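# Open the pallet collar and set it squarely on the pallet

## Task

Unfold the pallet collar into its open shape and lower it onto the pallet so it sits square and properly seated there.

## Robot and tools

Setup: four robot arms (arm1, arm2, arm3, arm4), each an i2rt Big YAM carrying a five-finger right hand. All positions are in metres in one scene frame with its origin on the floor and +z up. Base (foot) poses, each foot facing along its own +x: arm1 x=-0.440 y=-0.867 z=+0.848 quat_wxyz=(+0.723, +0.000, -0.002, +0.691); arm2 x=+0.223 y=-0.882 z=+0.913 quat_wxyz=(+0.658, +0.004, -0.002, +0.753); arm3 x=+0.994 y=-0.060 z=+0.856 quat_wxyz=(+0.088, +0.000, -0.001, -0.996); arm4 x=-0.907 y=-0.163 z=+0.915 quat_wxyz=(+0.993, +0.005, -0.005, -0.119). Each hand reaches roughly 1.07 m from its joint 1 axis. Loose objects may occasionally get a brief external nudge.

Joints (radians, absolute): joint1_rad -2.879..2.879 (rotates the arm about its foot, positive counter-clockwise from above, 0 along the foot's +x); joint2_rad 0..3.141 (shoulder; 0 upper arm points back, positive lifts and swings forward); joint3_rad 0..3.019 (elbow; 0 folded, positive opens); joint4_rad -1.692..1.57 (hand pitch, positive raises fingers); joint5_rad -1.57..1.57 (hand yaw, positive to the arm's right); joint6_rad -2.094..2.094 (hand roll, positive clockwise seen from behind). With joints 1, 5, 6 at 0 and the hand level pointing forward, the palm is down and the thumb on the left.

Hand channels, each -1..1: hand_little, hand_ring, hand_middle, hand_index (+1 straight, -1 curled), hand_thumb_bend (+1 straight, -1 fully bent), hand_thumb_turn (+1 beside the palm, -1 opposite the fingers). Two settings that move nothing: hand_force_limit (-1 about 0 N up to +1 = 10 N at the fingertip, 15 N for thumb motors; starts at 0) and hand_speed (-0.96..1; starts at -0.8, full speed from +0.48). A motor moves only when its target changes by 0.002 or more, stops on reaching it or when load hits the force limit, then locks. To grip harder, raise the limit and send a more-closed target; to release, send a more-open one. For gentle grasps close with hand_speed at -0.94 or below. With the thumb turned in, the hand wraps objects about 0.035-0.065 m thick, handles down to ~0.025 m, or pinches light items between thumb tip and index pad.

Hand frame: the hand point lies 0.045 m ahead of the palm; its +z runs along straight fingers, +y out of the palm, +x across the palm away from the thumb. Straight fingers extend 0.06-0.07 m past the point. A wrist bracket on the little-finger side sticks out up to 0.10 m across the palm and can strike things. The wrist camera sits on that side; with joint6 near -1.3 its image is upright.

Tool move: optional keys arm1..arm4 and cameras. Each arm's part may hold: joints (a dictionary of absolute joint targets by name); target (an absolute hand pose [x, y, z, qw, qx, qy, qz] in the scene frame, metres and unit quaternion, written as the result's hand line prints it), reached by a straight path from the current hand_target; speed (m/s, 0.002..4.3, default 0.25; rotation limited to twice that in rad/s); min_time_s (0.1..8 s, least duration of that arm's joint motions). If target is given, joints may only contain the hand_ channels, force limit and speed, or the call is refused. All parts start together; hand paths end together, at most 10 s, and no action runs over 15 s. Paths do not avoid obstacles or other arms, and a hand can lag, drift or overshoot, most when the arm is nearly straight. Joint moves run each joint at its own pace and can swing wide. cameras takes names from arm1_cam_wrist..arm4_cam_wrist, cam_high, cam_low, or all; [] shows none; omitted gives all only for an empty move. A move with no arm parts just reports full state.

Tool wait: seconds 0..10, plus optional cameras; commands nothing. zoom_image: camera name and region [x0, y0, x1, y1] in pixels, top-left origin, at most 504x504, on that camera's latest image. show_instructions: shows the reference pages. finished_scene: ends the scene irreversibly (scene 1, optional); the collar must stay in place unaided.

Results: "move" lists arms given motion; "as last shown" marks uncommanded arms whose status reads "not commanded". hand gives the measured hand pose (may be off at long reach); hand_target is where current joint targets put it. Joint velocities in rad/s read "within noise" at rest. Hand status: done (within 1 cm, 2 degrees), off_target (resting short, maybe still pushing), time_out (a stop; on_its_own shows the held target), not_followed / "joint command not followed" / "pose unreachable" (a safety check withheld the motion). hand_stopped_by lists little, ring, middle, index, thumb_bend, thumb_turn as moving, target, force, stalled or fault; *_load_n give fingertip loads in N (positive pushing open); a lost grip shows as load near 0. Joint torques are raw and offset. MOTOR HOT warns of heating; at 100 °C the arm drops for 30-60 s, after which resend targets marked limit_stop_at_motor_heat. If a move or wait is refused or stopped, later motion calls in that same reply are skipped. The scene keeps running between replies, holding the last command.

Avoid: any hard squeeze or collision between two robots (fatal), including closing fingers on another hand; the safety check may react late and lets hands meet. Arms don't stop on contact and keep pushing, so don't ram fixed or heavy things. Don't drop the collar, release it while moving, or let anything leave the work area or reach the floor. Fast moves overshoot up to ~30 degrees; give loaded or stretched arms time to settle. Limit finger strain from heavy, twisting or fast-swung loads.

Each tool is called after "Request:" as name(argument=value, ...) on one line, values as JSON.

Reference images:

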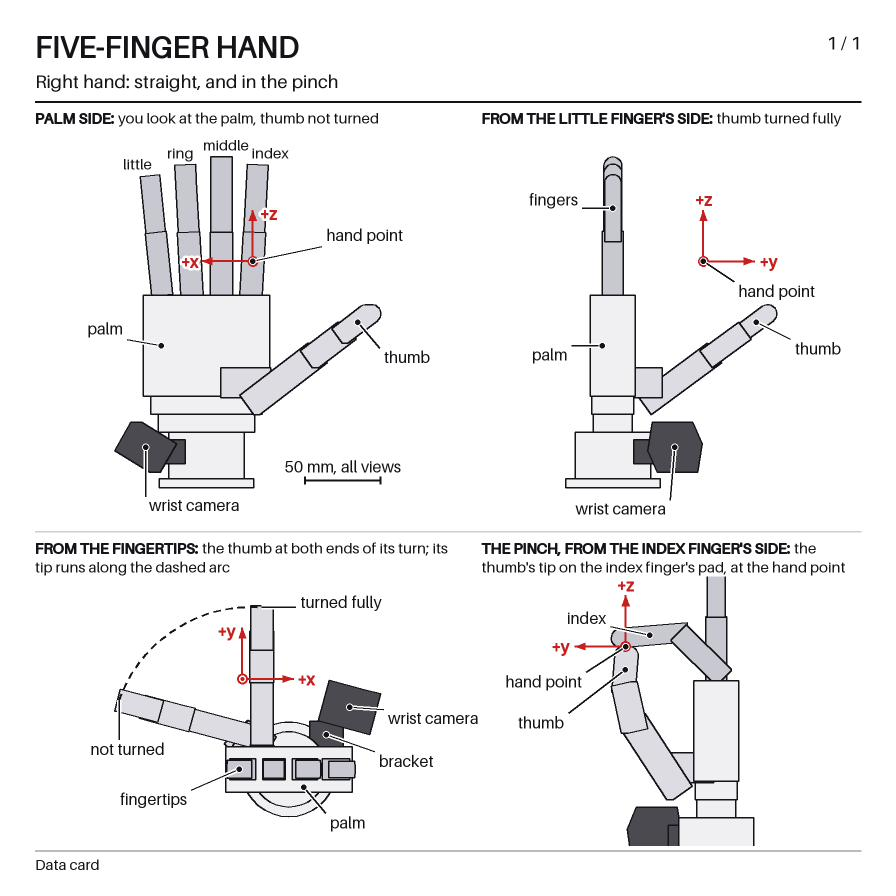

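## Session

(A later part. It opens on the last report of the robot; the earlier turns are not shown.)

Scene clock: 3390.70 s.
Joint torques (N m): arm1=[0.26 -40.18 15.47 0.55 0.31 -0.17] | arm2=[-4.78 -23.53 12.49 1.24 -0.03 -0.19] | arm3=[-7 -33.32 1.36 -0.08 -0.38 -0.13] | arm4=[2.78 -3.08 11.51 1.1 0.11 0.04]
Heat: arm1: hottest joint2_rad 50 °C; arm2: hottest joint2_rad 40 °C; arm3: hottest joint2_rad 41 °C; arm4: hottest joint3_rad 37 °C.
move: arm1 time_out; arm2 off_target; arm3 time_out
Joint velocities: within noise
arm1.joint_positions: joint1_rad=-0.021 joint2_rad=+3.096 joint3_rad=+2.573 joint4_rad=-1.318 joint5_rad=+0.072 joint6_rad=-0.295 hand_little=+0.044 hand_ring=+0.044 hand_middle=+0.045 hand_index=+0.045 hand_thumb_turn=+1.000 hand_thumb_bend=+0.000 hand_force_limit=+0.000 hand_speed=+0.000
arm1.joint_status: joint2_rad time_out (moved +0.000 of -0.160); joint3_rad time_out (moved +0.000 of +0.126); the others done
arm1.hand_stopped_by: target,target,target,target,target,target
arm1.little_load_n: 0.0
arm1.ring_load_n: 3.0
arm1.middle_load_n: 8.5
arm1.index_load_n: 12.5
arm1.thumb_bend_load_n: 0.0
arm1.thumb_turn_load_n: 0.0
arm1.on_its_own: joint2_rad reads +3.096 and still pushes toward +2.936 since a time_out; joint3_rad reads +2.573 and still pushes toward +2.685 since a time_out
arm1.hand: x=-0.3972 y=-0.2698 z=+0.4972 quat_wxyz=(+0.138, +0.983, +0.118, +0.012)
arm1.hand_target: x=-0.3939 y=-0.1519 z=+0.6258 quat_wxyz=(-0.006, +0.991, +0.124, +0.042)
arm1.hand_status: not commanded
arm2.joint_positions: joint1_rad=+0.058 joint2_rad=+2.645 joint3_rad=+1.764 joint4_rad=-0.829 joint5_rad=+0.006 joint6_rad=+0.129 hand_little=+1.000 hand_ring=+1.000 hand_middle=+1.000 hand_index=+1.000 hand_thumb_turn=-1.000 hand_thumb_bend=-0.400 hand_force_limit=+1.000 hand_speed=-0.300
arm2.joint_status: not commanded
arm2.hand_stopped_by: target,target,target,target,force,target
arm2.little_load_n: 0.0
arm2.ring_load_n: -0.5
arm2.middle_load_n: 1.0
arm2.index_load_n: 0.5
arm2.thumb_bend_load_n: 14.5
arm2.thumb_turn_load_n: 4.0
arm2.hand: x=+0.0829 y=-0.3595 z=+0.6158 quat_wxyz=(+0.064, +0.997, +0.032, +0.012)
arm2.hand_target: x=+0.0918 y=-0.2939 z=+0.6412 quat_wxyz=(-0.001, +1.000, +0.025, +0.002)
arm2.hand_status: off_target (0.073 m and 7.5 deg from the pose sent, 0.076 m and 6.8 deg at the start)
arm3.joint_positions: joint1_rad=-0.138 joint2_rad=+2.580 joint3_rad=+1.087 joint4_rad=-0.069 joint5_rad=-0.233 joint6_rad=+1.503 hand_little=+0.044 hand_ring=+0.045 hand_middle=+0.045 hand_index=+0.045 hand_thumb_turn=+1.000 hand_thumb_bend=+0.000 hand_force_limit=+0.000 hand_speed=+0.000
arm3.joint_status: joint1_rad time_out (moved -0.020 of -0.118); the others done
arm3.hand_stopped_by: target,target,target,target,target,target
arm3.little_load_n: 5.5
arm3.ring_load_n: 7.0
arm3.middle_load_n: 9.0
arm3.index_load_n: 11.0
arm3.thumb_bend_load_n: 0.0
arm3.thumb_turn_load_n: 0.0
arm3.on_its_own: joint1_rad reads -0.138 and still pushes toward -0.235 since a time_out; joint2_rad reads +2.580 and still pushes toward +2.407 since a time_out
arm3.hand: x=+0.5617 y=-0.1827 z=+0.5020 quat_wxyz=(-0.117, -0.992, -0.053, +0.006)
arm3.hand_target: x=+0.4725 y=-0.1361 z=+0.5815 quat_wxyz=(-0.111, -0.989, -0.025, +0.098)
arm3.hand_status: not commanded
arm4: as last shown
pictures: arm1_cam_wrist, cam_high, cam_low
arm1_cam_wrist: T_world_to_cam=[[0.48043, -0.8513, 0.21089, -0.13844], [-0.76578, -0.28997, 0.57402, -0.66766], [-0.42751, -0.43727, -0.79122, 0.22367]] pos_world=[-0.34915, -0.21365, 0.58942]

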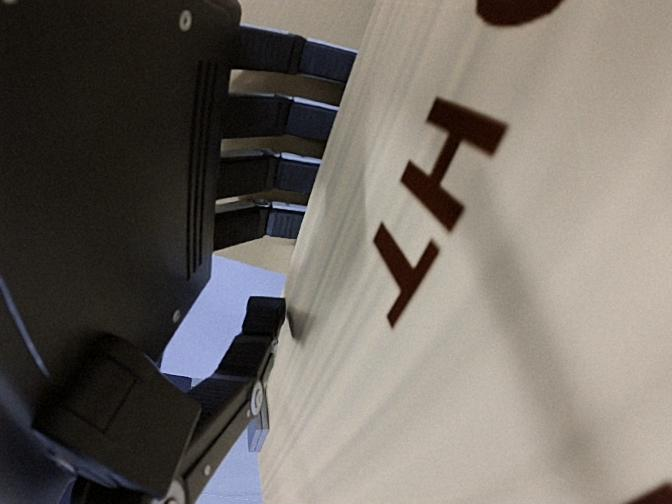

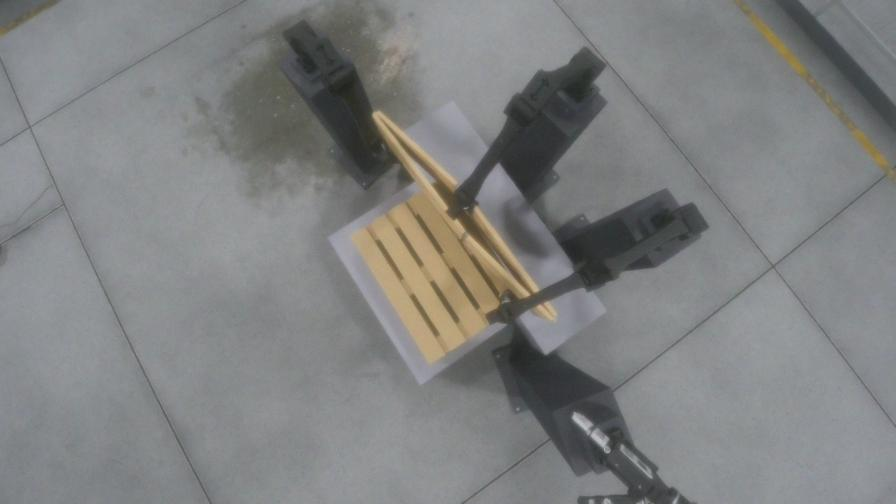

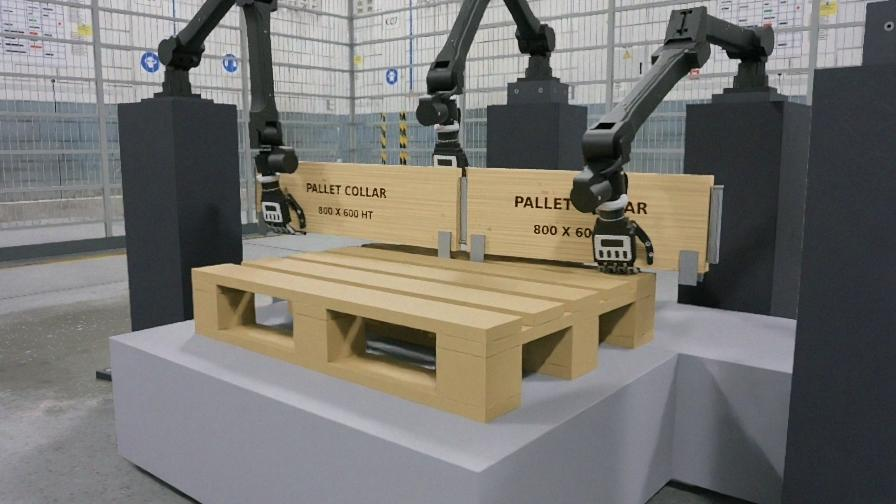

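Request:
move(arm2={"target": [0.088, -0.345, 0.645, 0.0, 0.99969, 0.025, 0.0], "speed": 0.015}, cameras=["cam_low", "cam_high"])

Request:
zoom_image(camera="cam_high", region=[320, 80, 640, 400])

Scene clock: 3434.10 s.
Joint torques (N m): arm1=[0.32 -39.88 15.31 0.55 0.31 -0.16] | arm2=[-2.84 -26.4 5.19 0.43 0.14 -0.08] | arm3=[-5.66 -32.91 1.42 0.24 -0.17 -0.05] | arm4=[2.49 -3.02 11.41 1.14 0.09 0.04]
Heat: arm1: hottest joint2_rad 50 °C; arm2: hottest joint2_rad 42 °C; arm3: hottest joint2_rad 41 °C; arm4: hottest joint3_rad 37 °C.
move: arm2 off_target
Joint velocities: within noise
arm1, arm3: as last shown
arm1.joint_positions: joint1_rad=-0.021 joint2_rad=+3.096 joint3_rad=+2.573 joint4_rad=-1.318 joint5_rad=+0.073 joint6_rad=-0.295 hand_little=+0.044 hand_ring=+0.044 hand_middle=+0.045 hand_index=+0.045 hand_thumb_turn=+1.000 hand_thumb_bend=+0.000 hand_force_limit=+0.000 hand_speed=+0.000
arm1.little_load_n: -0.5
arm1.middle_load_n: 9.0
arm1.on_its_own: joint2_rad reads +3.096 and still pushes toward +2.936 since a time_out; joint3_rad reads +2.573 and still pushes toward +2.685 since a time_out
arm1.hand: x=-0.3970 y=-0.2698 z=+0.4972 quat_wxyz=(+0.138, +0.983, +0.118, +0.013)
arm1.hand_target: x=-0.3939 y=-0.1519 z=+0.6258 quat_wxyz=(-0.006, +0.991, +0.125, +0.042)
arm2.joint_positions: joint1_rad=+0.059 joint2_rad=+2.586 joint3_rad=+1.627 joint4_rad=-0.683 joint5_rad=-0.002 joint6_rad=+0.138 hand_little=+1.000 hand_ring=+1.000 hand_middle=+1.000 hand_index=+1.000 hand_thumb_turn=-1.000 hand_thumb_bend=-0.400 hand_force_limit=+1.000 hand_speed=-0.300
arm2.joint_status: not commanded
arm2.hand_stopped_by: target,target,target,target,force,target
arm2.little_load_n: 0.0
arm2.ring_load_n: 0.5
arm2.middle_load_n: 0.5
arm2.index_load_n: 0.0
arm2.thumb_bend_load_n: 11.0
arm2.thumb_turn_load_n: 2.5
arm2.hand: x=+0.0834 y=-0.3731 z=+0.6134 quat_wxyz=(+0.031, +0.999, +0.028, +0.003)
arm2.hand_target: x=+0.0881 y=-0.3458 z=+0.6444 quat_wxyz=(+0.000, +1.000, +0.025, +0.000)
arm2.hand_status: off_target (0.043 m and 3.6 deg from the pose sent, 0.033 m and 7.5 deg at the start)
arm3.joint_positions: joint1_rad=-0.146 joint2_rad=+2.577 joint3_rad=+1.087 joint4_rad=-0.076 joint5_rad=-0.239 joint6_rad=+1.494 hand_little=+0.044 hand_ring=+0.045 hand_middle=+0.045 hand_index=+0.045 hand_thumb_turn=+1.000 hand_thumb_bend=+0.000 hand_force_limit=+0.000 hand_speed=+0.000
arm3.little_load_n: 4.5
arm3.ring_load_n: 6.0
arm3.middle_load_n: 7.5
arm3.index_load_n: 9.0
arm3.on_its_own: joint1_rad reads -0.146 and still pushes toward -0.235 since a time_out; joint2_rad reads +2.577 and still pushes toward +2.407 since a time_out
arm3.hand: x=+0.5615 y=-0.1803 z=+0.5037 quat_wxyz=(-0.120, -0.991, -0.054, +0.005)
arm3.hand_target: x=+0.4726 y=-0.1362 z=+0.5814 quat_wxyz=(-0.111, -0.989, -0.025, +0.098)
arm4.joint_positions: joint1_rad=+0.490 joint2_rad=+0.794 joint3_rad=+1.262 joint4_rad=-1.085 joint5_rad=+0.004 joint6_rad=+1.476 hand_little=+1.000 hand_ring=+1.000 hand_middle=+1.000 hand_index=+1.000 hand_thumb_turn=-1.000 hand_thumb_bend=+1.000 hand_force_limit=+1.000 hand_speed=+0.000
arm4.joint_status: not commanded
arm4.hand_stopped_by: target,target,target,target,target,target
arm4.little_load_n: 0.0
arm4.ring_load_n: 0.0
arm4.middle_load_n: 0.0
arm4.index_load_n: 0.0
arm4.thumb_bend_load_n: 0.0
arm4.thumb_turn_load_n: 0.0
arm4.hand: x=-0.5605 y=-0.0137 z=+1.4051 quat_wxyz=(-0.463, +0.150, -0.873, -0.037)
arm4.hand_target: x=-0.5632 y=-0.0113 z=+1.4215 quat_wxyz=(-0.470, +0.150, -0.869, -0.040)
arm4.hand_status: not commanded
pictures: cam_high, cam_low

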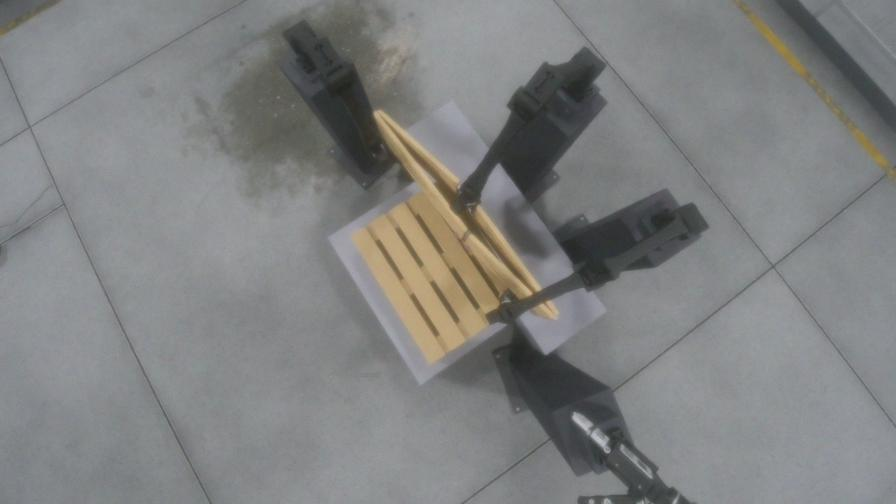

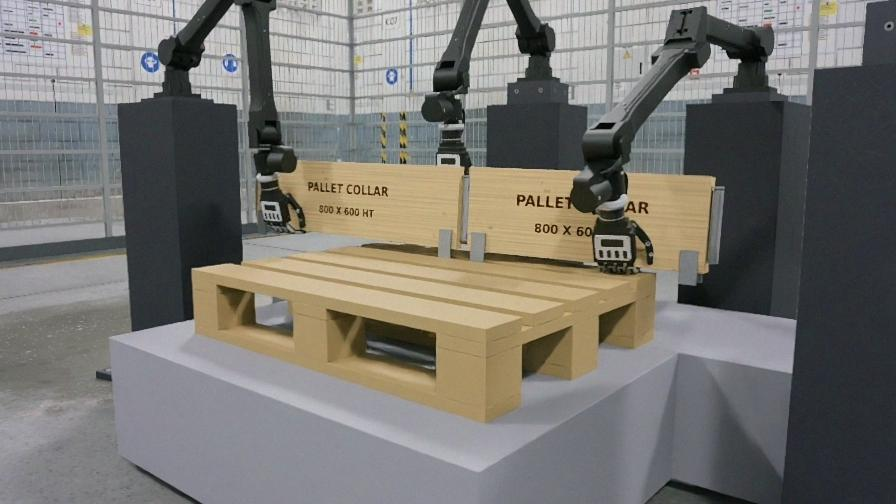

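Scaled by 1.575 from the camera's image (finer frame: 1280x720).

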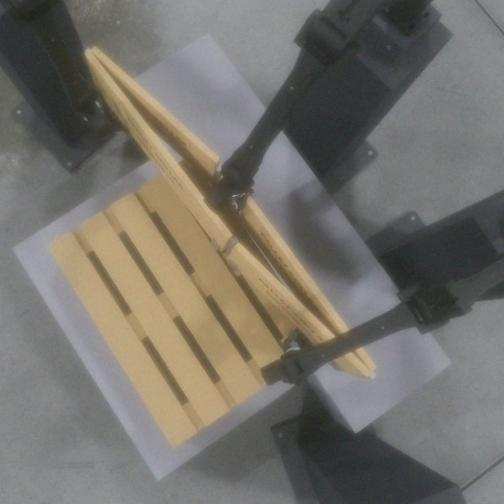

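Request:
move(arm2={"target": [0.086, -0.368, 0.640, 0.0, 0.99969, 0.025, 0.0], "speed": 0.015}, cameras=["arm1_cam_wrist"])

Scene clock: 3448.27 s.
Joint torques (N m): arm1=[0.15 -40.12 14.13 -1.09 0.21 -0.1] | arm2=[-1.9 -26.87 4.36 -0.68 -0.11 0.05] | arm3=[1.55 -30.51 2.35 0.5 -2.43 0.11] | arm4=[2.73 -2.96 11.52 1.16 0.1 0.05]
Heat: arm1: hottest joint2_rad 50 °C; arm2: hottest joint2_rad 42 °C; arm3: hottest joint2_rad 43 °C; arm4: hottest joint3_rad 37 °C.
move: arm2 off_target
Joint velocities: within noise
arm1, arm3, arm4: as last shown
arm1.joint_positions: joint1_rad=-0.016 joint2_rad=+3.096 joint3_rad=+2.592 joint4_rad=-1.268 joint5_rad=+0.076 joint6_rad=-0.300 hand_little=+0.044 hand_ring=+0.044 hand_middle=+0.045 hand_index=+0.045 hand_thumb_turn=+1.000 hand_thumb_bend=+0.000 hand_force_limit=+0.000 hand_speed=+0.000
arm1.little_load_n: 0.0
arm1.ring_load_n: 2.0
arm1.middle_load_n: 5.5
arm1.index_load_n: 7.5
arm1.on_its_own: joint2_rad reads +3.096 and still pushes toward +2.936 since a time_out; joint3_rad reads +2.592 and still pushes toward +2.685 since a time_out
arm1.hand: x=-0.3974 y=-0.2492 z=+0.4949 quat_wxyz=(+0.104, +0.987, +0.122, +0.020)
arm1.hand_target: x=-0.3938 y=-0.1519 z=+0.6257 quat_wxyz=(-0.006, +0.991, +0.124, +0.042)
arm2.joint_positions: joint1_rad=+0.056 joint2_rad=+2.574 joint3_rad=+1.548 joint4_rad=-0.595 joint5_rad=+0.003 joint6_rad=+0.140 hand_little=+1.000 hand_ring=+1.000 hand_middle=+1.000 hand_index=+1.000 hand_thumb_turn=-1.000 hand_thumb_bend=-0.399 hand_force_limit=+1.000 hand_speed=-0.300
arm2.joint_status: not commanded
arm2.hand_stopped_by: target,target,target,target,force,target
arm2.little_load_n: 0.0
arm2.ring_load_n: 0.0
arm2.middle_load_n: 1.0
arm2.index_load_n: 1.0
arm2.thumb_bend_load_n: 17.0
arm2.thumb_turn_load_n: 2.0
arm2.hand: x=+0.0890 y=-0.3890 z=+0.6020 quat_wxyz=(+0.020, +0.999, +0.025, +0.004)
arm2.hand_target: x=+0.0860 y=-0.3688 z=+0.6383 quat_wxyz=(+0.000, +1.000, +0.025, +0.000)
arm2.hand_status: off_target (0.043 m and 2.3 deg from the pose sent, 0.027 m and 3.6 deg at the start)
arm3.joint_positions: joint1_rad=-0.242 joint2_rad=+2.554 joint3_rad=+1.080 joint4_rad=-0.085 joint5_rad=-0.181 joint6_rad=+1.474 hand_little=+0.044 hand_ring=+0.045 hand_middle=+0.045 hand_index=+0.045 hand_thumb_turn=+1.000 hand_thumb_bend=+0.000 hand_force_limit=+0.000 hand_speed=+0.000
arm3.index_load_n: 8.5
arm3.thumb_turn_load_n: -0.5
arm3.on_its_own: joint2_rad reads +2.554 and still pushes toward +2.407 since a time_out; joint5_rad reads -0.181 and still pushes toward -0.235 since a time_out; joint1_rad moved -0.096 to your old target -0.235
arm3.hand: x=+0.5496 y=-0.1284 z=+0.5067 quat_wxyz=(-0.091, -0.996, -0.017, +0.013)
arm3.hand_target: x=+0.4726 y=-0.1361 z=+0.5814 quat_wxyz=(-0.111, -0.989, -0.024, +0.098)
arm1_cam_wrist: T_world_to_cam=[[0.48778, -0.85899, 0.15557, -0.09195], [-0.76635, -0.33601, 0.54754, -0.65922], [-0.41806, -0.3863, -0.82219, 0.26257]] pos_world=[-0.35058, -0.19906, 0.59114]

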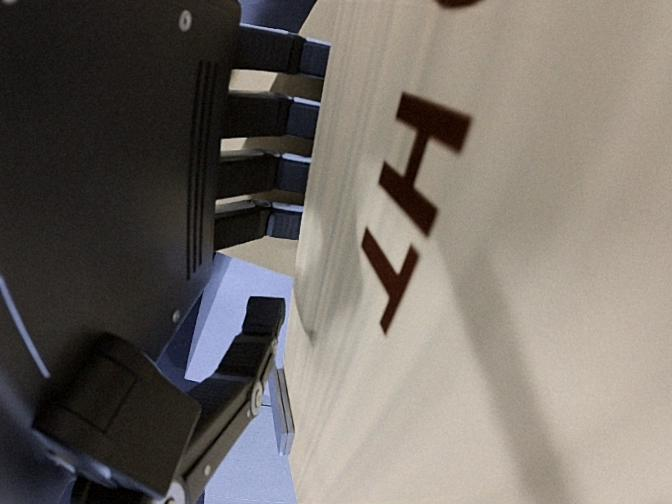

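Request:
move(cameras=["all"])

Request:
zoom_image(camera="cam_high", region=[320, 80, 640, 400])

Request:
zoom_image(camera="cam_low", region=[240, 150, 740, 330])

Scene clock: 3451.83 s.
Joint torques (N m): arm1=[-0.09 -39.88 14.08 -1.25 0.2 -0.11] | arm2=[-2.08 -26.7 4.33 -0.59 -0.1 0.04] | arm3=[0.21 -30.92 2.25 0.55 -2.48 0.15] | arm4=[2.67 -3.25 11.49 1.09 0.08 0.06]
Heat: arm1: hottest joint2_rad 50 °C; arm2: hottest joint2_rad 42 °C; arm3: hottest joint2_rad 43 °C; arm4: hottest joint3_rad 37 °C.
Joint velocities: within noise
arm1.joint_positions: joint1_rad=-0.016 joint2_rad=+3.096 joint3_rad=+2.592 joint4_rad=-1.268 joint5_rad=+0.076 joint6_rad=-0.300 hand_little=+0.044 hand_ring=+0.044 hand_middle=+0.045 hand_index=+0.045 hand_thumb_turn=+1.000 hand_thumb_bend=+0.000 hand_force_limit=+0.000 hand_speed=+0.000
arm1.joint_status: not commanded
arm1.hand_stopped_by: target,target,target,target,target,target
arm1.little_load_n: 0.0
arm1.ring_load_n: 1.5
arm1.middle_load_n: 5.5
arm1.index_load_n: 8.0
arm1.thumb_bend_load_n: 0.0
arm1.thumb_turn_load_n: 0.0
arm1.on_its_own: joint2_rad reads +3.096 and still pushes toward +2.936 since a time_out; joint3_rad reads +2.592 and still pushes toward +2.685 since a time_out
arm1.hand: x=-0.3974 y=-0.2492 z=+0.4949 quat_wxyz=(+0.104, +0.987, +0.122, +0.020) (m; scene frame)
arm1.hand_target: x=-0.3938 y=-0.1519 z=+0.6257 quat_wxyz=(-0.006, +0.991, +0.124, +0.042) (m; scene frame)
arm1.hand_status: not commanded
arm2.joint_positions: joint1_rad=+0.056 joint2_rad=+2.574 joint3_rad=+1.548 joint4_rad=-0.595 joint5_rad=+0.003 joint6_rad=+0.140 hand_little=+1.000 hand_ring=+1.000 hand_middle=+1.000 hand_index=+1.000 hand_thumb_turn=-1.000 hand_thumb_bend=-0.399 hand_force_limit=+1.000 hand_speed=-0.300
arm2.joint_status: not commanded
arm2.hand_stopped_by: target,target,target,target,force,target
arm2.little_load_n: 0.0
arm2.ring_load_n: 0.0
arm2.middle_load_n: 1.0
arm2.index_load_n: 1.0
arm2.thumb_bend_load_n: 16.5
arm2.thumb_turn_load_n: 1.5
arm2.hand: x=+0.0890 y=-0.3890 z=+0.6020 quat_wxyz=(+0.020, +0.999, +0.025, +0.004) (m; scene frame)
arm2.hand_target: x=+0.0860 y=-0.3688 z=+0.6383 quat_wxyz=(+0.000, +1.000, +0.025, +0.000) (m; scene frame)
arm2.hand_status: off_target (0.043 m and 2.3 deg from the pose sent, 0.027 m and 3.6 deg at the start)
arm3.joint_positions: joint1_rad=-0.242 joint2_rad=+2.554 joint3_rad=+1.080 joint4_rad=-0.085 joint5_rad=-0.181 joint6_rad=+1.474 hand_little=+0.044 hand_ring=+0.045 hand_middle=+0.045 hand_index=+0.045 hand_thumb_turn=+1.000 hand_thumb_bend=+0.000 hand_force_limit=+0.000 hand_speed=+0.000
arm3.joint_status: not commanded
arm3.hand_stopped_by: target,target,target,target,target,target
arm3.little_load_n: 4.5
arm3.ring_load_n: 5.5
arm3.middle_load_n: 7.5
arm3.index_load_n: 9.0
arm3.thumb_bend_load_n: 0.0
arm3.thumb_turn_load_n: 0.0
arm3.on_its_own: joint2_rad reads +2.554 and still pushes toward +2.407 since a time_out; joint5_rad reads -0.181 and still pushes toward -0.235 since a time_out
arm3.hand: x=+0.5496 y=-0.1284 z=+0.5067 quat_wxyz=(-0.091, -0.996, -0.017, +0.013) (m; scene frame)
arm3.hand_target: x=+0.4726 y=-0.1361 z=+0.5814 quat_wxyz=(-0.111, -0.989, -0.024, +0.098) (m; scene frame)
arm3.hand_status: not commanded
arm4.joint_positions: joint1_rad=+0.490 joint2_rad=+0.794 joint3_rad=+1.262 joint4_rad=-1.085 joint5_rad=+0.004 joint6_rad=+1.476 hand_little=+1.000 hand_ring=+1.000 hand_middle=+1.000 hand_index=+1.000 hand_thumb_turn=-1.000 hand_thumb_bend=+1.000 hand_force_limit=+1.000 hand_speed=+0.000
arm4.joint_status: not commanded
arm4.hand_stopped_by: target,target,target,target,target,target
arm4.little_load_n: 0.0
arm4.ring_load_n: 0.0
arm4.middle_load_n: 0.0
arm4.index_load_n: 0.0
arm4.thumb_bend_load_n: 0.0
arm4.thumb_turn_load_n: 0.0
arm4.hand: x=-0.5605 y=-0.0137 z=+1.4051 quat_wxyz=(-0.463, +0.150, -0.873, -0.037) (m; scene frame)
arm4.hand_target: x=-0.5632 y=-0.0113 z=+1.4215 quat_wxyz=(-0.470, +0.150, -0.869, -0.040) (m; scene frame)
arm4.hand_status: not commanded
pictures: arm1_cam_wrist, arm2_cam_wrist, arm3_cam_wrist, arm4_cam_wrist, cam_high, cam_low
camera_calibration:
arm1_cam_wrist: T_world_to_cam=[[0.48778, -0.85899, 0.15557, -0.09195], [-0.76635, -0.33601, 0.54754, -0.65922], [-0.41806, -0.3863, -0.82219, 0.26257]] pos_world=[-0.35058, -0.19906, 0.59114]
arm2_cam_wrist: T_world_to_cam=[[0.31158, -0.94898, 0.04854, -0.42851], [-0.83071, -0.24723, 0.4988, -0.32051], [-0.46135, -0.19574, -0.86535, 0.60157]] pos_world=[0.14479, -0.36813, 0.70125]
arm3_cam_wrist: T_world_to_cam=[[0.35183, -0.91904, 0.17772, -0.40683], [-0.7697, -0.17599, 0.61367, 0.08299], [-0.53271, -0.3527, -0.7693, 0.75284]] pos_world=[0.60807, -0.09376, 0.60053]
arm4_cam_wrist: T_world_to_cam=[[-0.44689, 0.84056, -0.30617, 0.18729], [-0.01941, 0.33306, 0.94271, -1.32947], [0.89438, 0.42723, -0.13253, 0.80704]] pos_world=[-0.6639, -0.05943, 1.41759]

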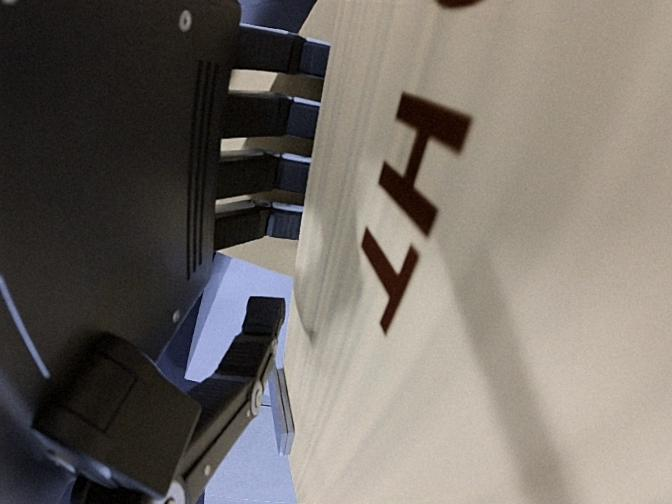

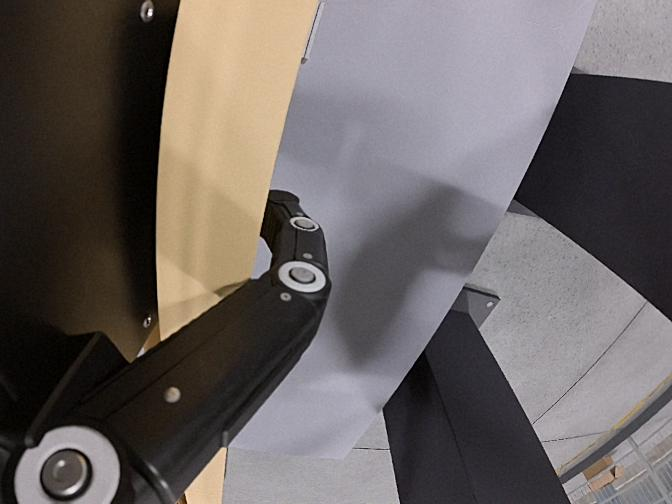

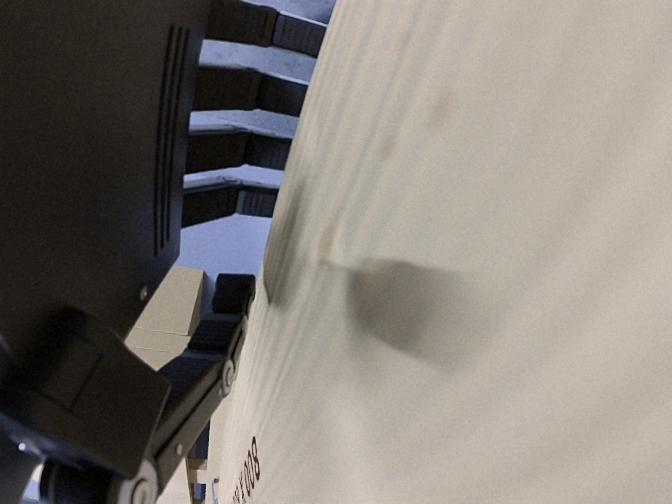

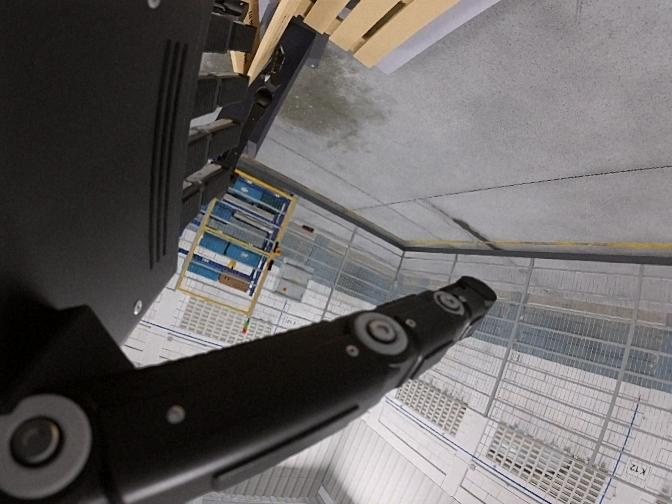

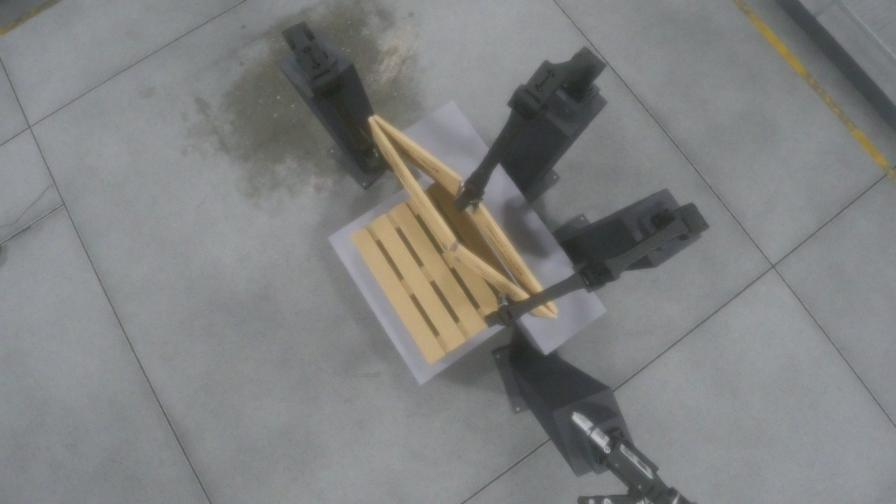

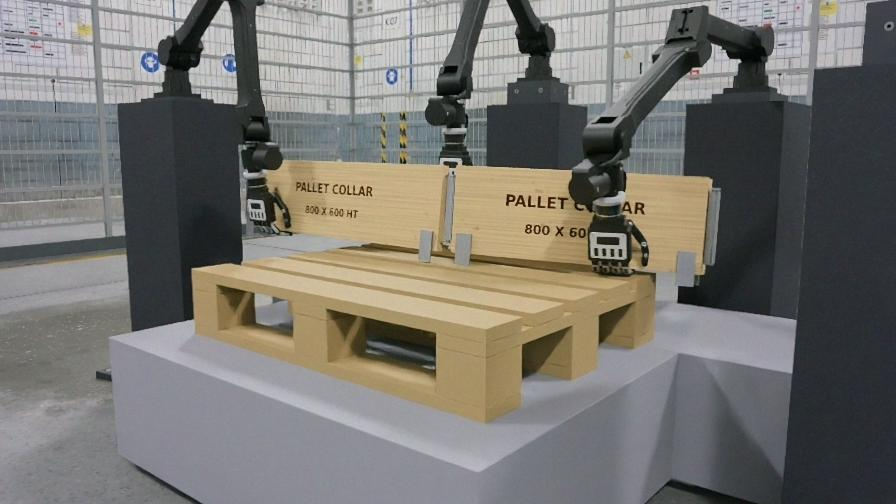

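Scaled by 1.575 from the camera's image (finer frame: 1280x720).

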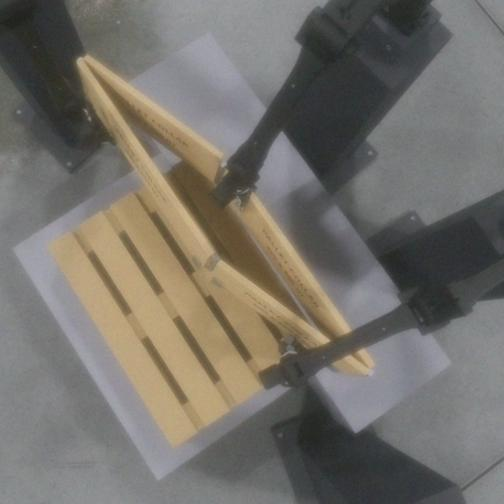

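Scaled by 1.008 from the camera's image (finer frame: 1280x720).

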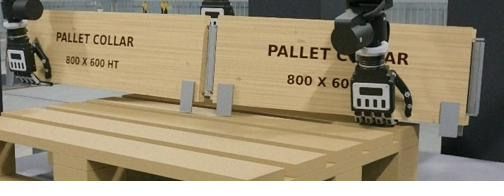

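Request:
move(arm4={"joints": {"joint1_rad": 0.574, "joint2_rad": 1.9, "joint3_rad": 1.9, "joint4_rad": -1.4, "joint5_rad": 0.209, "joint6_rad": -1.62, "hand_speed": 0.0, "hand_force_limit": 0.0, "hand_little": 0.043, "hand_ring": 0.043, "hand_middle": 0.043, "hand_index": 0.043, "hand_thumb_turn": 1.0, "hand_thumb_bend": 0.0}, "min_time_s": 3}, cameras=["cam_low"])

Scene clock: 3543.23 s.
Joint torques (N m): arm1=[-0.09 -40.18 14.06 -1.24 0.19 -0.12] | arm2=[-1.9 -26.64 4.42 -0.61 -0.1 0.03] | arm3=[1.03 -30.39 2.15 0.51 -2.45 0.14] | arm4=[2.67 -21.83 11.99 -0.05 0.39 -0.12]
Heat: arm1: hottest joint2_rad 51 °C; arm2: hottest joint2_rad 49 °C; arm3: hottest joint2_rad 43 °C; arm4: hottest joint3_rad 38 °C.
move: arm4 done
Joint velocities: within noise
arm1, arm2, arm3: as last shown
arm1.ring_load_n: 2.0
arm1.index_load_n: 7.5
arm1.on_its_own: joint2_rad reads +3.096 and still pushes toward +2.936 since a time_out; joint3_rad reads +2.592 and still pushes toward +2.685 since a time_out
arm2.thumb_bend_load_n: 17.0
arm3.little_load_n: 5.0
arm3.middle_load_n: 7.0
arm3.index_load_n: 8.5
arm3.on_its_own: joint2_rad reads +2.554 and still pushes toward +2.407 since a time_out; joint5_rad reads -0.181 and still pushes toward -0.235 since a time_out
arm4.joint_positions: joint1_rad=+0.565 joint2_rad=+1.887 joint3_rad=+1.854 joint4_rad=-1.387 joint5_rad=+0.206 joint6_rad=-1.612 hand_little=+0.044 hand_ring=+0.044 hand_middle=+0.044 hand_index=+0.044 hand_thumb_turn=+1.000 hand_thumb_bend=+0.000 hand_force_limit=+0.000 hand_speed=+0.000
arm4.joint_status: all done
arm4.hand_stopped_by: target,target,target,target,target,target
arm4.little_load_n: 0.0
arm4.ring_load_n: 0.5
arm4.middle_load_n: 0.0
arm4.index_load_n: 0.0
arm4.thumb_bend_load_n: 0.0
arm4.thumb_turn_load_n: 0.0
arm4.hand: x=-0.3132 y=-0.0691 z=+1.1257 quat_wxyz=(+0.087, +0.977, +0.173, +0.095)
arm4.hand_target: x=-0.3044 y=-0.0611 z=+1.1368 quat_wxyz=(+0.087, +0.974, +0.179, +0.105)
arm4.hand_status: not commanded

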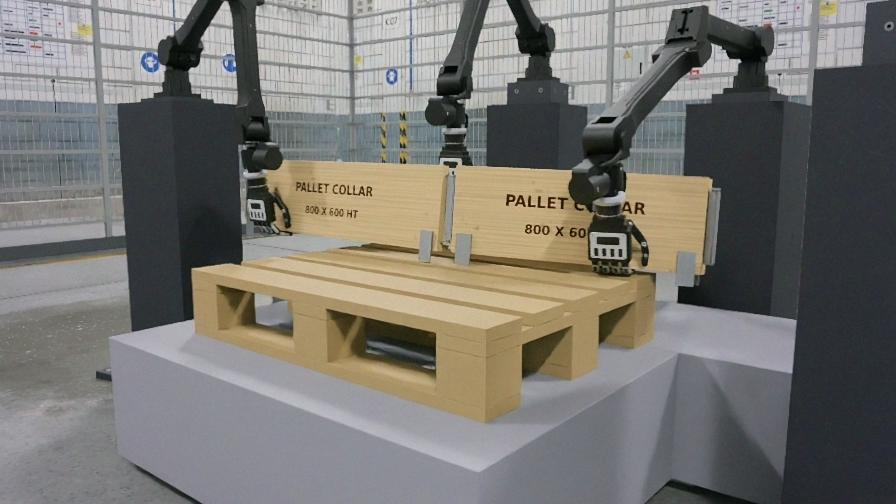

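Request:
move(arm4={"target": [-0.16, -0.03, 0.70, 0.1026, 0.9763, 0.1898, 0.0199], "speed": 0.2}, cameras=["cam_low", "arm4_cam_wrist"])

Scene clock: 3550.67 s.
Joint torques (N m): arm1=[-0.15 -40.12 14.11 -1.24 0.2 -0.13] | arm2=[-2.08 -26.4 4.4 -0.59 -0.1 0.03] | arm3=[1.14 -30.27 2.04 0.5 -2.45 0.17] | arm4=[1.32 -29.63 11.3 -0.25 0.38 -0.05]
Heat: arm1: hottest joint2_rad 51 °C; arm2: hottest joint2_rad 49 °C; arm3: hottest joint2_rad 43 °C; arm4: hottest joint3_rad 39 °C.
move: arm4 off_target
Joint velocities: within noise
arm1, arm2, arm3: as last shown
arm1.on_its_own: joint2_rad reads +3.096 and still pushes toward +2.936 since a time_out; joint3_rad reads +2.592 and still pushes toward +2.685 since a time_out
arm2.middle_load_n: 0.5
arm2.thumb_bend_load_n: 16.5
arm3.little_load_n: 4.5
arm3.middle_load_n: 7.5
arm3.index_load_n: 9.0
arm3.on_its_own: joint2_rad reads +2.554 and still pushes toward +2.407 since a time_out; joint5_rad reads -0.181 and still pushes toward -0.235 since a time_out
arm4.joint_positions: joint1_rad=+0.559 joint2_rad=+2.926 joint3_rad=+2.635 joint4_rad=-1.273 joint5_rad=+0.211 joint6_rad=-1.647 hand_little=+0.044 hand_ring=+0.044 hand_middle=+0.044 hand_index=+0.044 hand_thumb_turn=+1.000 hand_thumb_bend=+0.000 hand_force_limit=+0.000 hand_speed=+0.000
arm4.joint_status: not commanded
arm4.hand_stopped_by: target,target,target,target,target,target
arm4.little_load_n: 0.0
arm4.ring_load_n: 0.0
arm4.middle_load_n: 0.0
arm4.index_load_n: 0.0
arm4.thumb_bend_load_n: -0.5
arm4.thumb_turn_load_n: 0.0
arm4.hand: x=-0.1632 y=-0.0229 z=+0.7088 quat_wxyz=(+0.101, +0.975, +0.195, +0.022)
arm4.hand_target: x=-0.1605 y=-0.0302 z=+0.7003 quat_wxyz=(+0.102, +0.976, +0.190, +0.021)
arm4.hand_status: off_target (0.012 m and 0.7 deg from the pose sent, 0.454 m and 9.0 deg at the start)
pictures: arm4_cam_wrist, cam_low
arm4_cam_wrist: T_world_to_cam=[[0.62962, -0.74848, 0.20824, -0.06595], [-0.71897, -0.45978, 0.52123, -0.49576], [-0.29439, -0.47789, -0.82762, 0.64134]] pos_world=[-0.12611, 0.02919, 0.80293]

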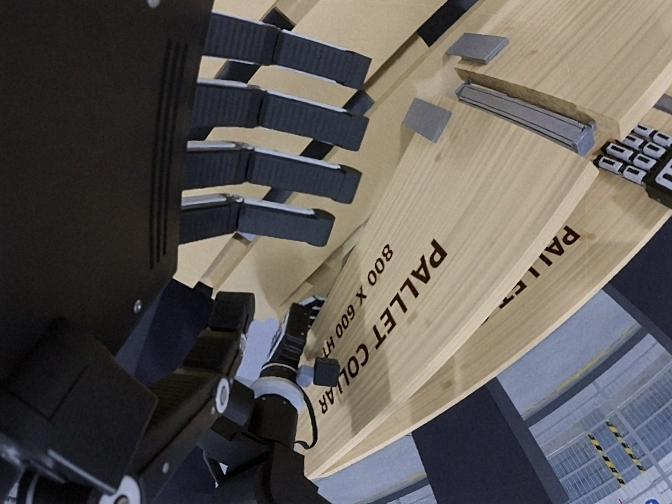

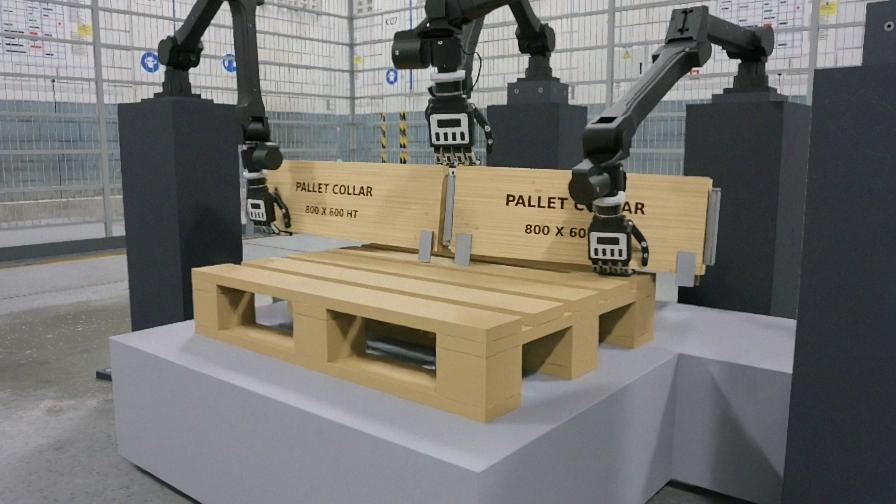

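Request:
move(arm4={"target": [-0.195, -0.095, 0.56, 0.1026, 0.9763, 0.1898, 0.0199], "speed": 0.1}, cameras=["cam_low", "arm4_cam_wrist"])

Scene clock: 3560.60 s.
Joint torques (N m): arm1=[-0.32 -40.12 14.13 -1.36 0.22 -0.13] | arm2=[-2.26 -27.05 4.37 -0.65 -0.1 0.02] | arm3=[0.56 -30.92 2.28 0.55 -2.43 0.11] | arm4=[1.32 -28.34 7.47 0.66 0.35 -0.11]
Heat: arm1: hottest joint2_rad 51 °C; arm2: hottest joint2_rad 49 °C; arm3: hottest joint2_rad 43 °C; arm4: hottest joint3_rad 39 °C.
move: arm4 off_target
Joint velocities: within noise
arm1, arm2, arm3: as last shown
arm1.index_load_n: 8.0
arm1.on_its_own: joint2_rad reads +3.096 and still pushes toward +2.936 since a time_out; joint3_rad reads +2.592 and still pushes toward +2.685 since a time_out
arm2.middle_load_n: 1.0
arm2.thumb_bend_load_n: 17.0
arm3.on_its_own: joint2_rad reads +2.554 and still pushes toward +2.407 since a time_out; joint5_rad reads -0.181 and still pushes toward -0.235 since a time_out
arm4.joint_positions: joint1_rad=+0.485 joint2_rad=+3.000 joint3_rad=+2.415 joint4_rad=-0.960 joint5_rad=+0.211 joint6_rad=-1.712 hand_little=+0.044 hand_ring=+0.044 hand_middle=+0.044 hand_index=+0.044 hand_thumb_turn=+1.000 hand_thumb_bend=+0.000 hand_force_limit=+0.000 hand_speed=+0.000
arm4.joint_status: not commanded
arm4.hand_stopped_by: target,target,target,target,target,target
arm4.little_load_n: 0.0
arm4.ring_load_n: 0.0
arm4.middle_load_n: 0.0
arm4.index_load_n: 0.0
arm4.thumb_bend_load_n: 0.0
arm4.thumb_turn_load_n: 0.0
arm4.hand: x=-0.1903 y=-0.0877 z=+0.5780 quat_wxyz=(+0.101, +0.976, +0.189, +0.025)
arm4.hand_target: x=-0.1957 y=-0.0951 z=+0.5605 quat_wxyz=(+0.102, +0.976, +0.190, +0.020)
arm4.hand_status: off_target (0.020 m and 0.6 deg from the pose sent, 0.168 m and 0.7 deg at the start)
pictures: arm4_cam_wrist, cam_low
arm4_cam_wrist: T_world_to_cam=[[0.62061, -0.75504, 0.21154, -0.07431], [-0.72685, -0.45276, 0.51643, -0.4751], [-0.29415, -0.47426, -0.82979, 0.49573]] pos_world=[-0.15339, -0.03611, 0.67243]

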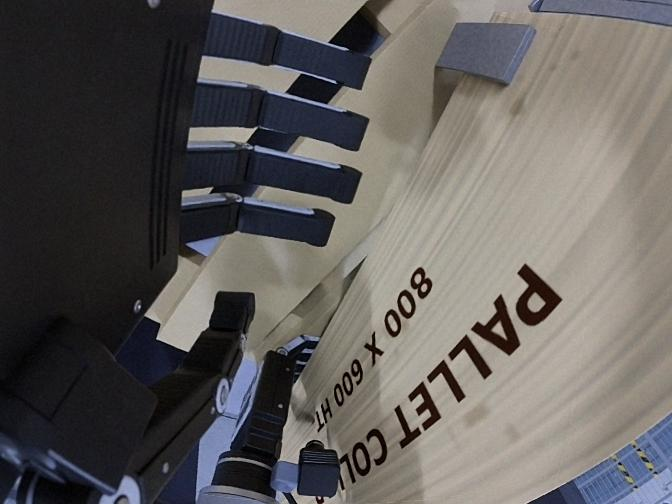

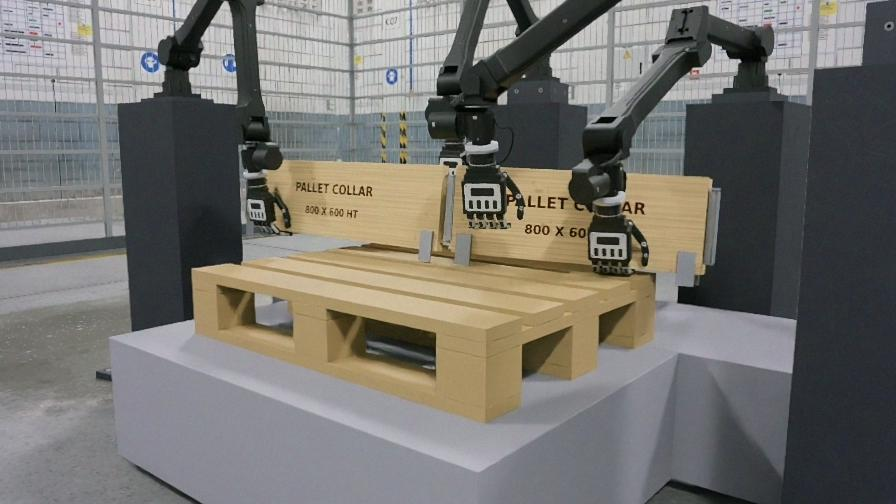

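Request:
move(arm4={"target": [-0.210, -0.120, 0.470, 0.1026, 0.9763, 0.1898, 0.0199], "speed": 0.08}, cameras=["cam_low", "arm4_cam_wrist"])

Request:
zoom_image(camera="cam_low", region=[400, 180, 660, 300])

Scene clock: 3571.93 s.
Joint torques (N m): arm1=[-0.03 -40.53 14.11 -1.2 0.2 -0.13] | arm2=[-2.08 -26.75 4.4 -0.61 -0.11 0.02] | arm3=[0.67 -31.68 2.13 0.46 -2.41 0.16] | arm4=[2.14 -31.27 6.5 0.25 0.24 -0.06]
Heat: arm1: hottest joint2_rad 52 °C; arm2: hottest joint2_rad 49 °C; arm3: hottest joint2_rad 43 °C; arm4: hottest joint3_rad 38 °C.
move: arm4 not_followed
Joint velocities: within noise
arm1.joint_positions: joint1_rad=-0.016 joint2_rad=+3.096 joint3_rad=+2.592 joint4_rad=-1.268 joint5_rad=+0.076 joint6_rad=-0.300 hand_little=+0.044 hand_ring=+0.044 hand_middle=+0.045 hand_index=+0.045 hand_thumb_turn=+1.000 hand_thumb_bend=+0.000 hand_force_limit=+0.000 hand_speed=+0.000
arm1.joint_status: not commanded
arm1.hand_stopped_by: target,target,target,target,target,target
arm1.little_load_n: 0.0
arm1.ring_load_n: 2.0
arm1.middle_load_n: 5.5
arm1.index_load_n: 8.0
arm1.thumb_bend_load_n: 0.0
arm1.thumb_turn_load_n: 0.0
arm1.on_its_own: joint2_rad reads +3.096 and still pushes toward +2.936 since a time_out; joint3_rad reads +2.592 and still pushes toward +2.685 since a time_out
arm1.hand: x=-0.3974 y=-0.2492 z=+0.4949 quat_wxyz=(+0.104, +0.987, +0.122, +0.020)
arm1.hand_target: x=-0.3938 y=-0.1519 z=+0.6257 quat_wxyz=(-0.006, +0.991, +0.124, +0.042)
arm1.hand_status: not commanded
arm2, arm3: as last shown
arm2.middle_load_n: 0.5
arm2.thumb_bend_load_n: 16.5
arm3.thumb_turn_load_n: -0.5
arm3.on_its_own: joint2_rad reads +2.554 and still pushes toward +2.407 since a time_out; joint5_rad reads -0.181 and still pushes toward -0.235 since a time_out
arm4.joint_positions: joint1_rad=+0.482 joint2_rad=+3.010 joint3_rad=+2.415 joint4_rad=-0.936 joint5_rad=+0.211 joint6_rad=-1.716 hand_little=+0.044 hand_ring=+0.044 hand_middle=+0.044 hand_index=+0.044 hand_thumb_turn=+1.000 hand_thumb_bend=+0.000 hand_force_limit=+0.000 hand_speed=+0.000
arm4.joint_status: not commanded
arm4.hand_stopped_by: target,target,target,target,target,target
arm4.little_load_n: 0.0
arm4.ring_load_n: 0.0
arm4.middle_load_n: 0.0
arm4.index_load_n: 0.0
arm4.thumb_bend_load_n: 0.0
arm4.thumb_turn_load_n: 0.0
arm4.hand: x=-0.1890 y=-0.0894 z=+0.5704 quat_wxyz=(+0.101, +0.976, +0.189, +0.031)
arm4.hand_target: x=-0.1890 y=-0.0894 z=+0.5704 quat_wxyz=(+0.101, +0.976, +0.189, +0.031)
arm4.hand_status: not_followed (0.107 m and 1.3 deg from the pose sent, 0.115 m and 0.6 deg at the start; pose on its path clipped on 18 of 51 steps)
pictures: arm4_cam_wrist, cam_low
pose unreachable (arm4 arm): on one or more control steps of this call this arm could not follow its commanded pose, so it was not sent that pose on those steps. On the call's last step it was still not sent that pose. It may still have moved: this result reports where it is.
cause: moving toward the commanded pose would bring a part of the arm too close to another arm (the arm1 arm, at the place that arm is still heading or pushing toward).
arm4_cam_wrist: T_world_to_cam=[[0.61882, -0.75505, 0.21672, -0.07811], [-0.73247, -0.45493, 0.50649, -0.46653], [-0.28383, -0.47217, -0.83456, 0.49391]] pos_world=[-0.15319, -0.03801, 0.66543]

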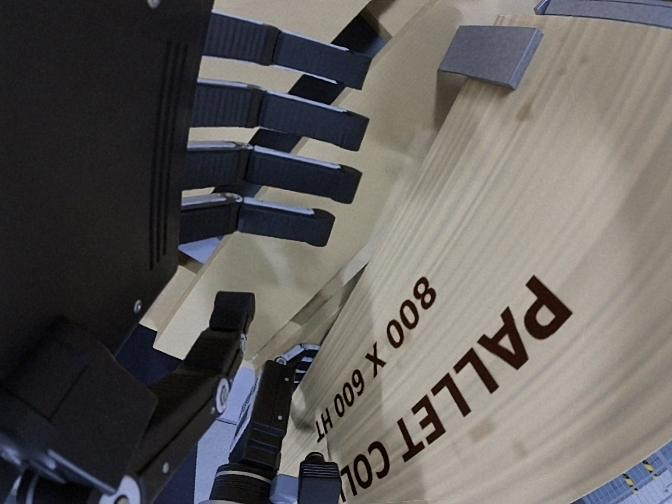

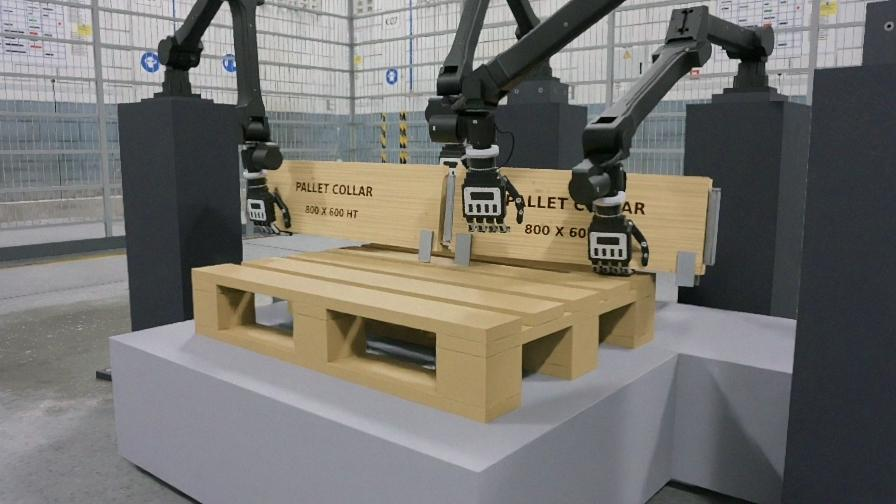

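Scaled by 1.938 from the camera's image (finer frame: 1280x720).

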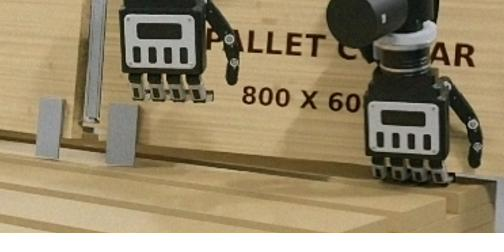

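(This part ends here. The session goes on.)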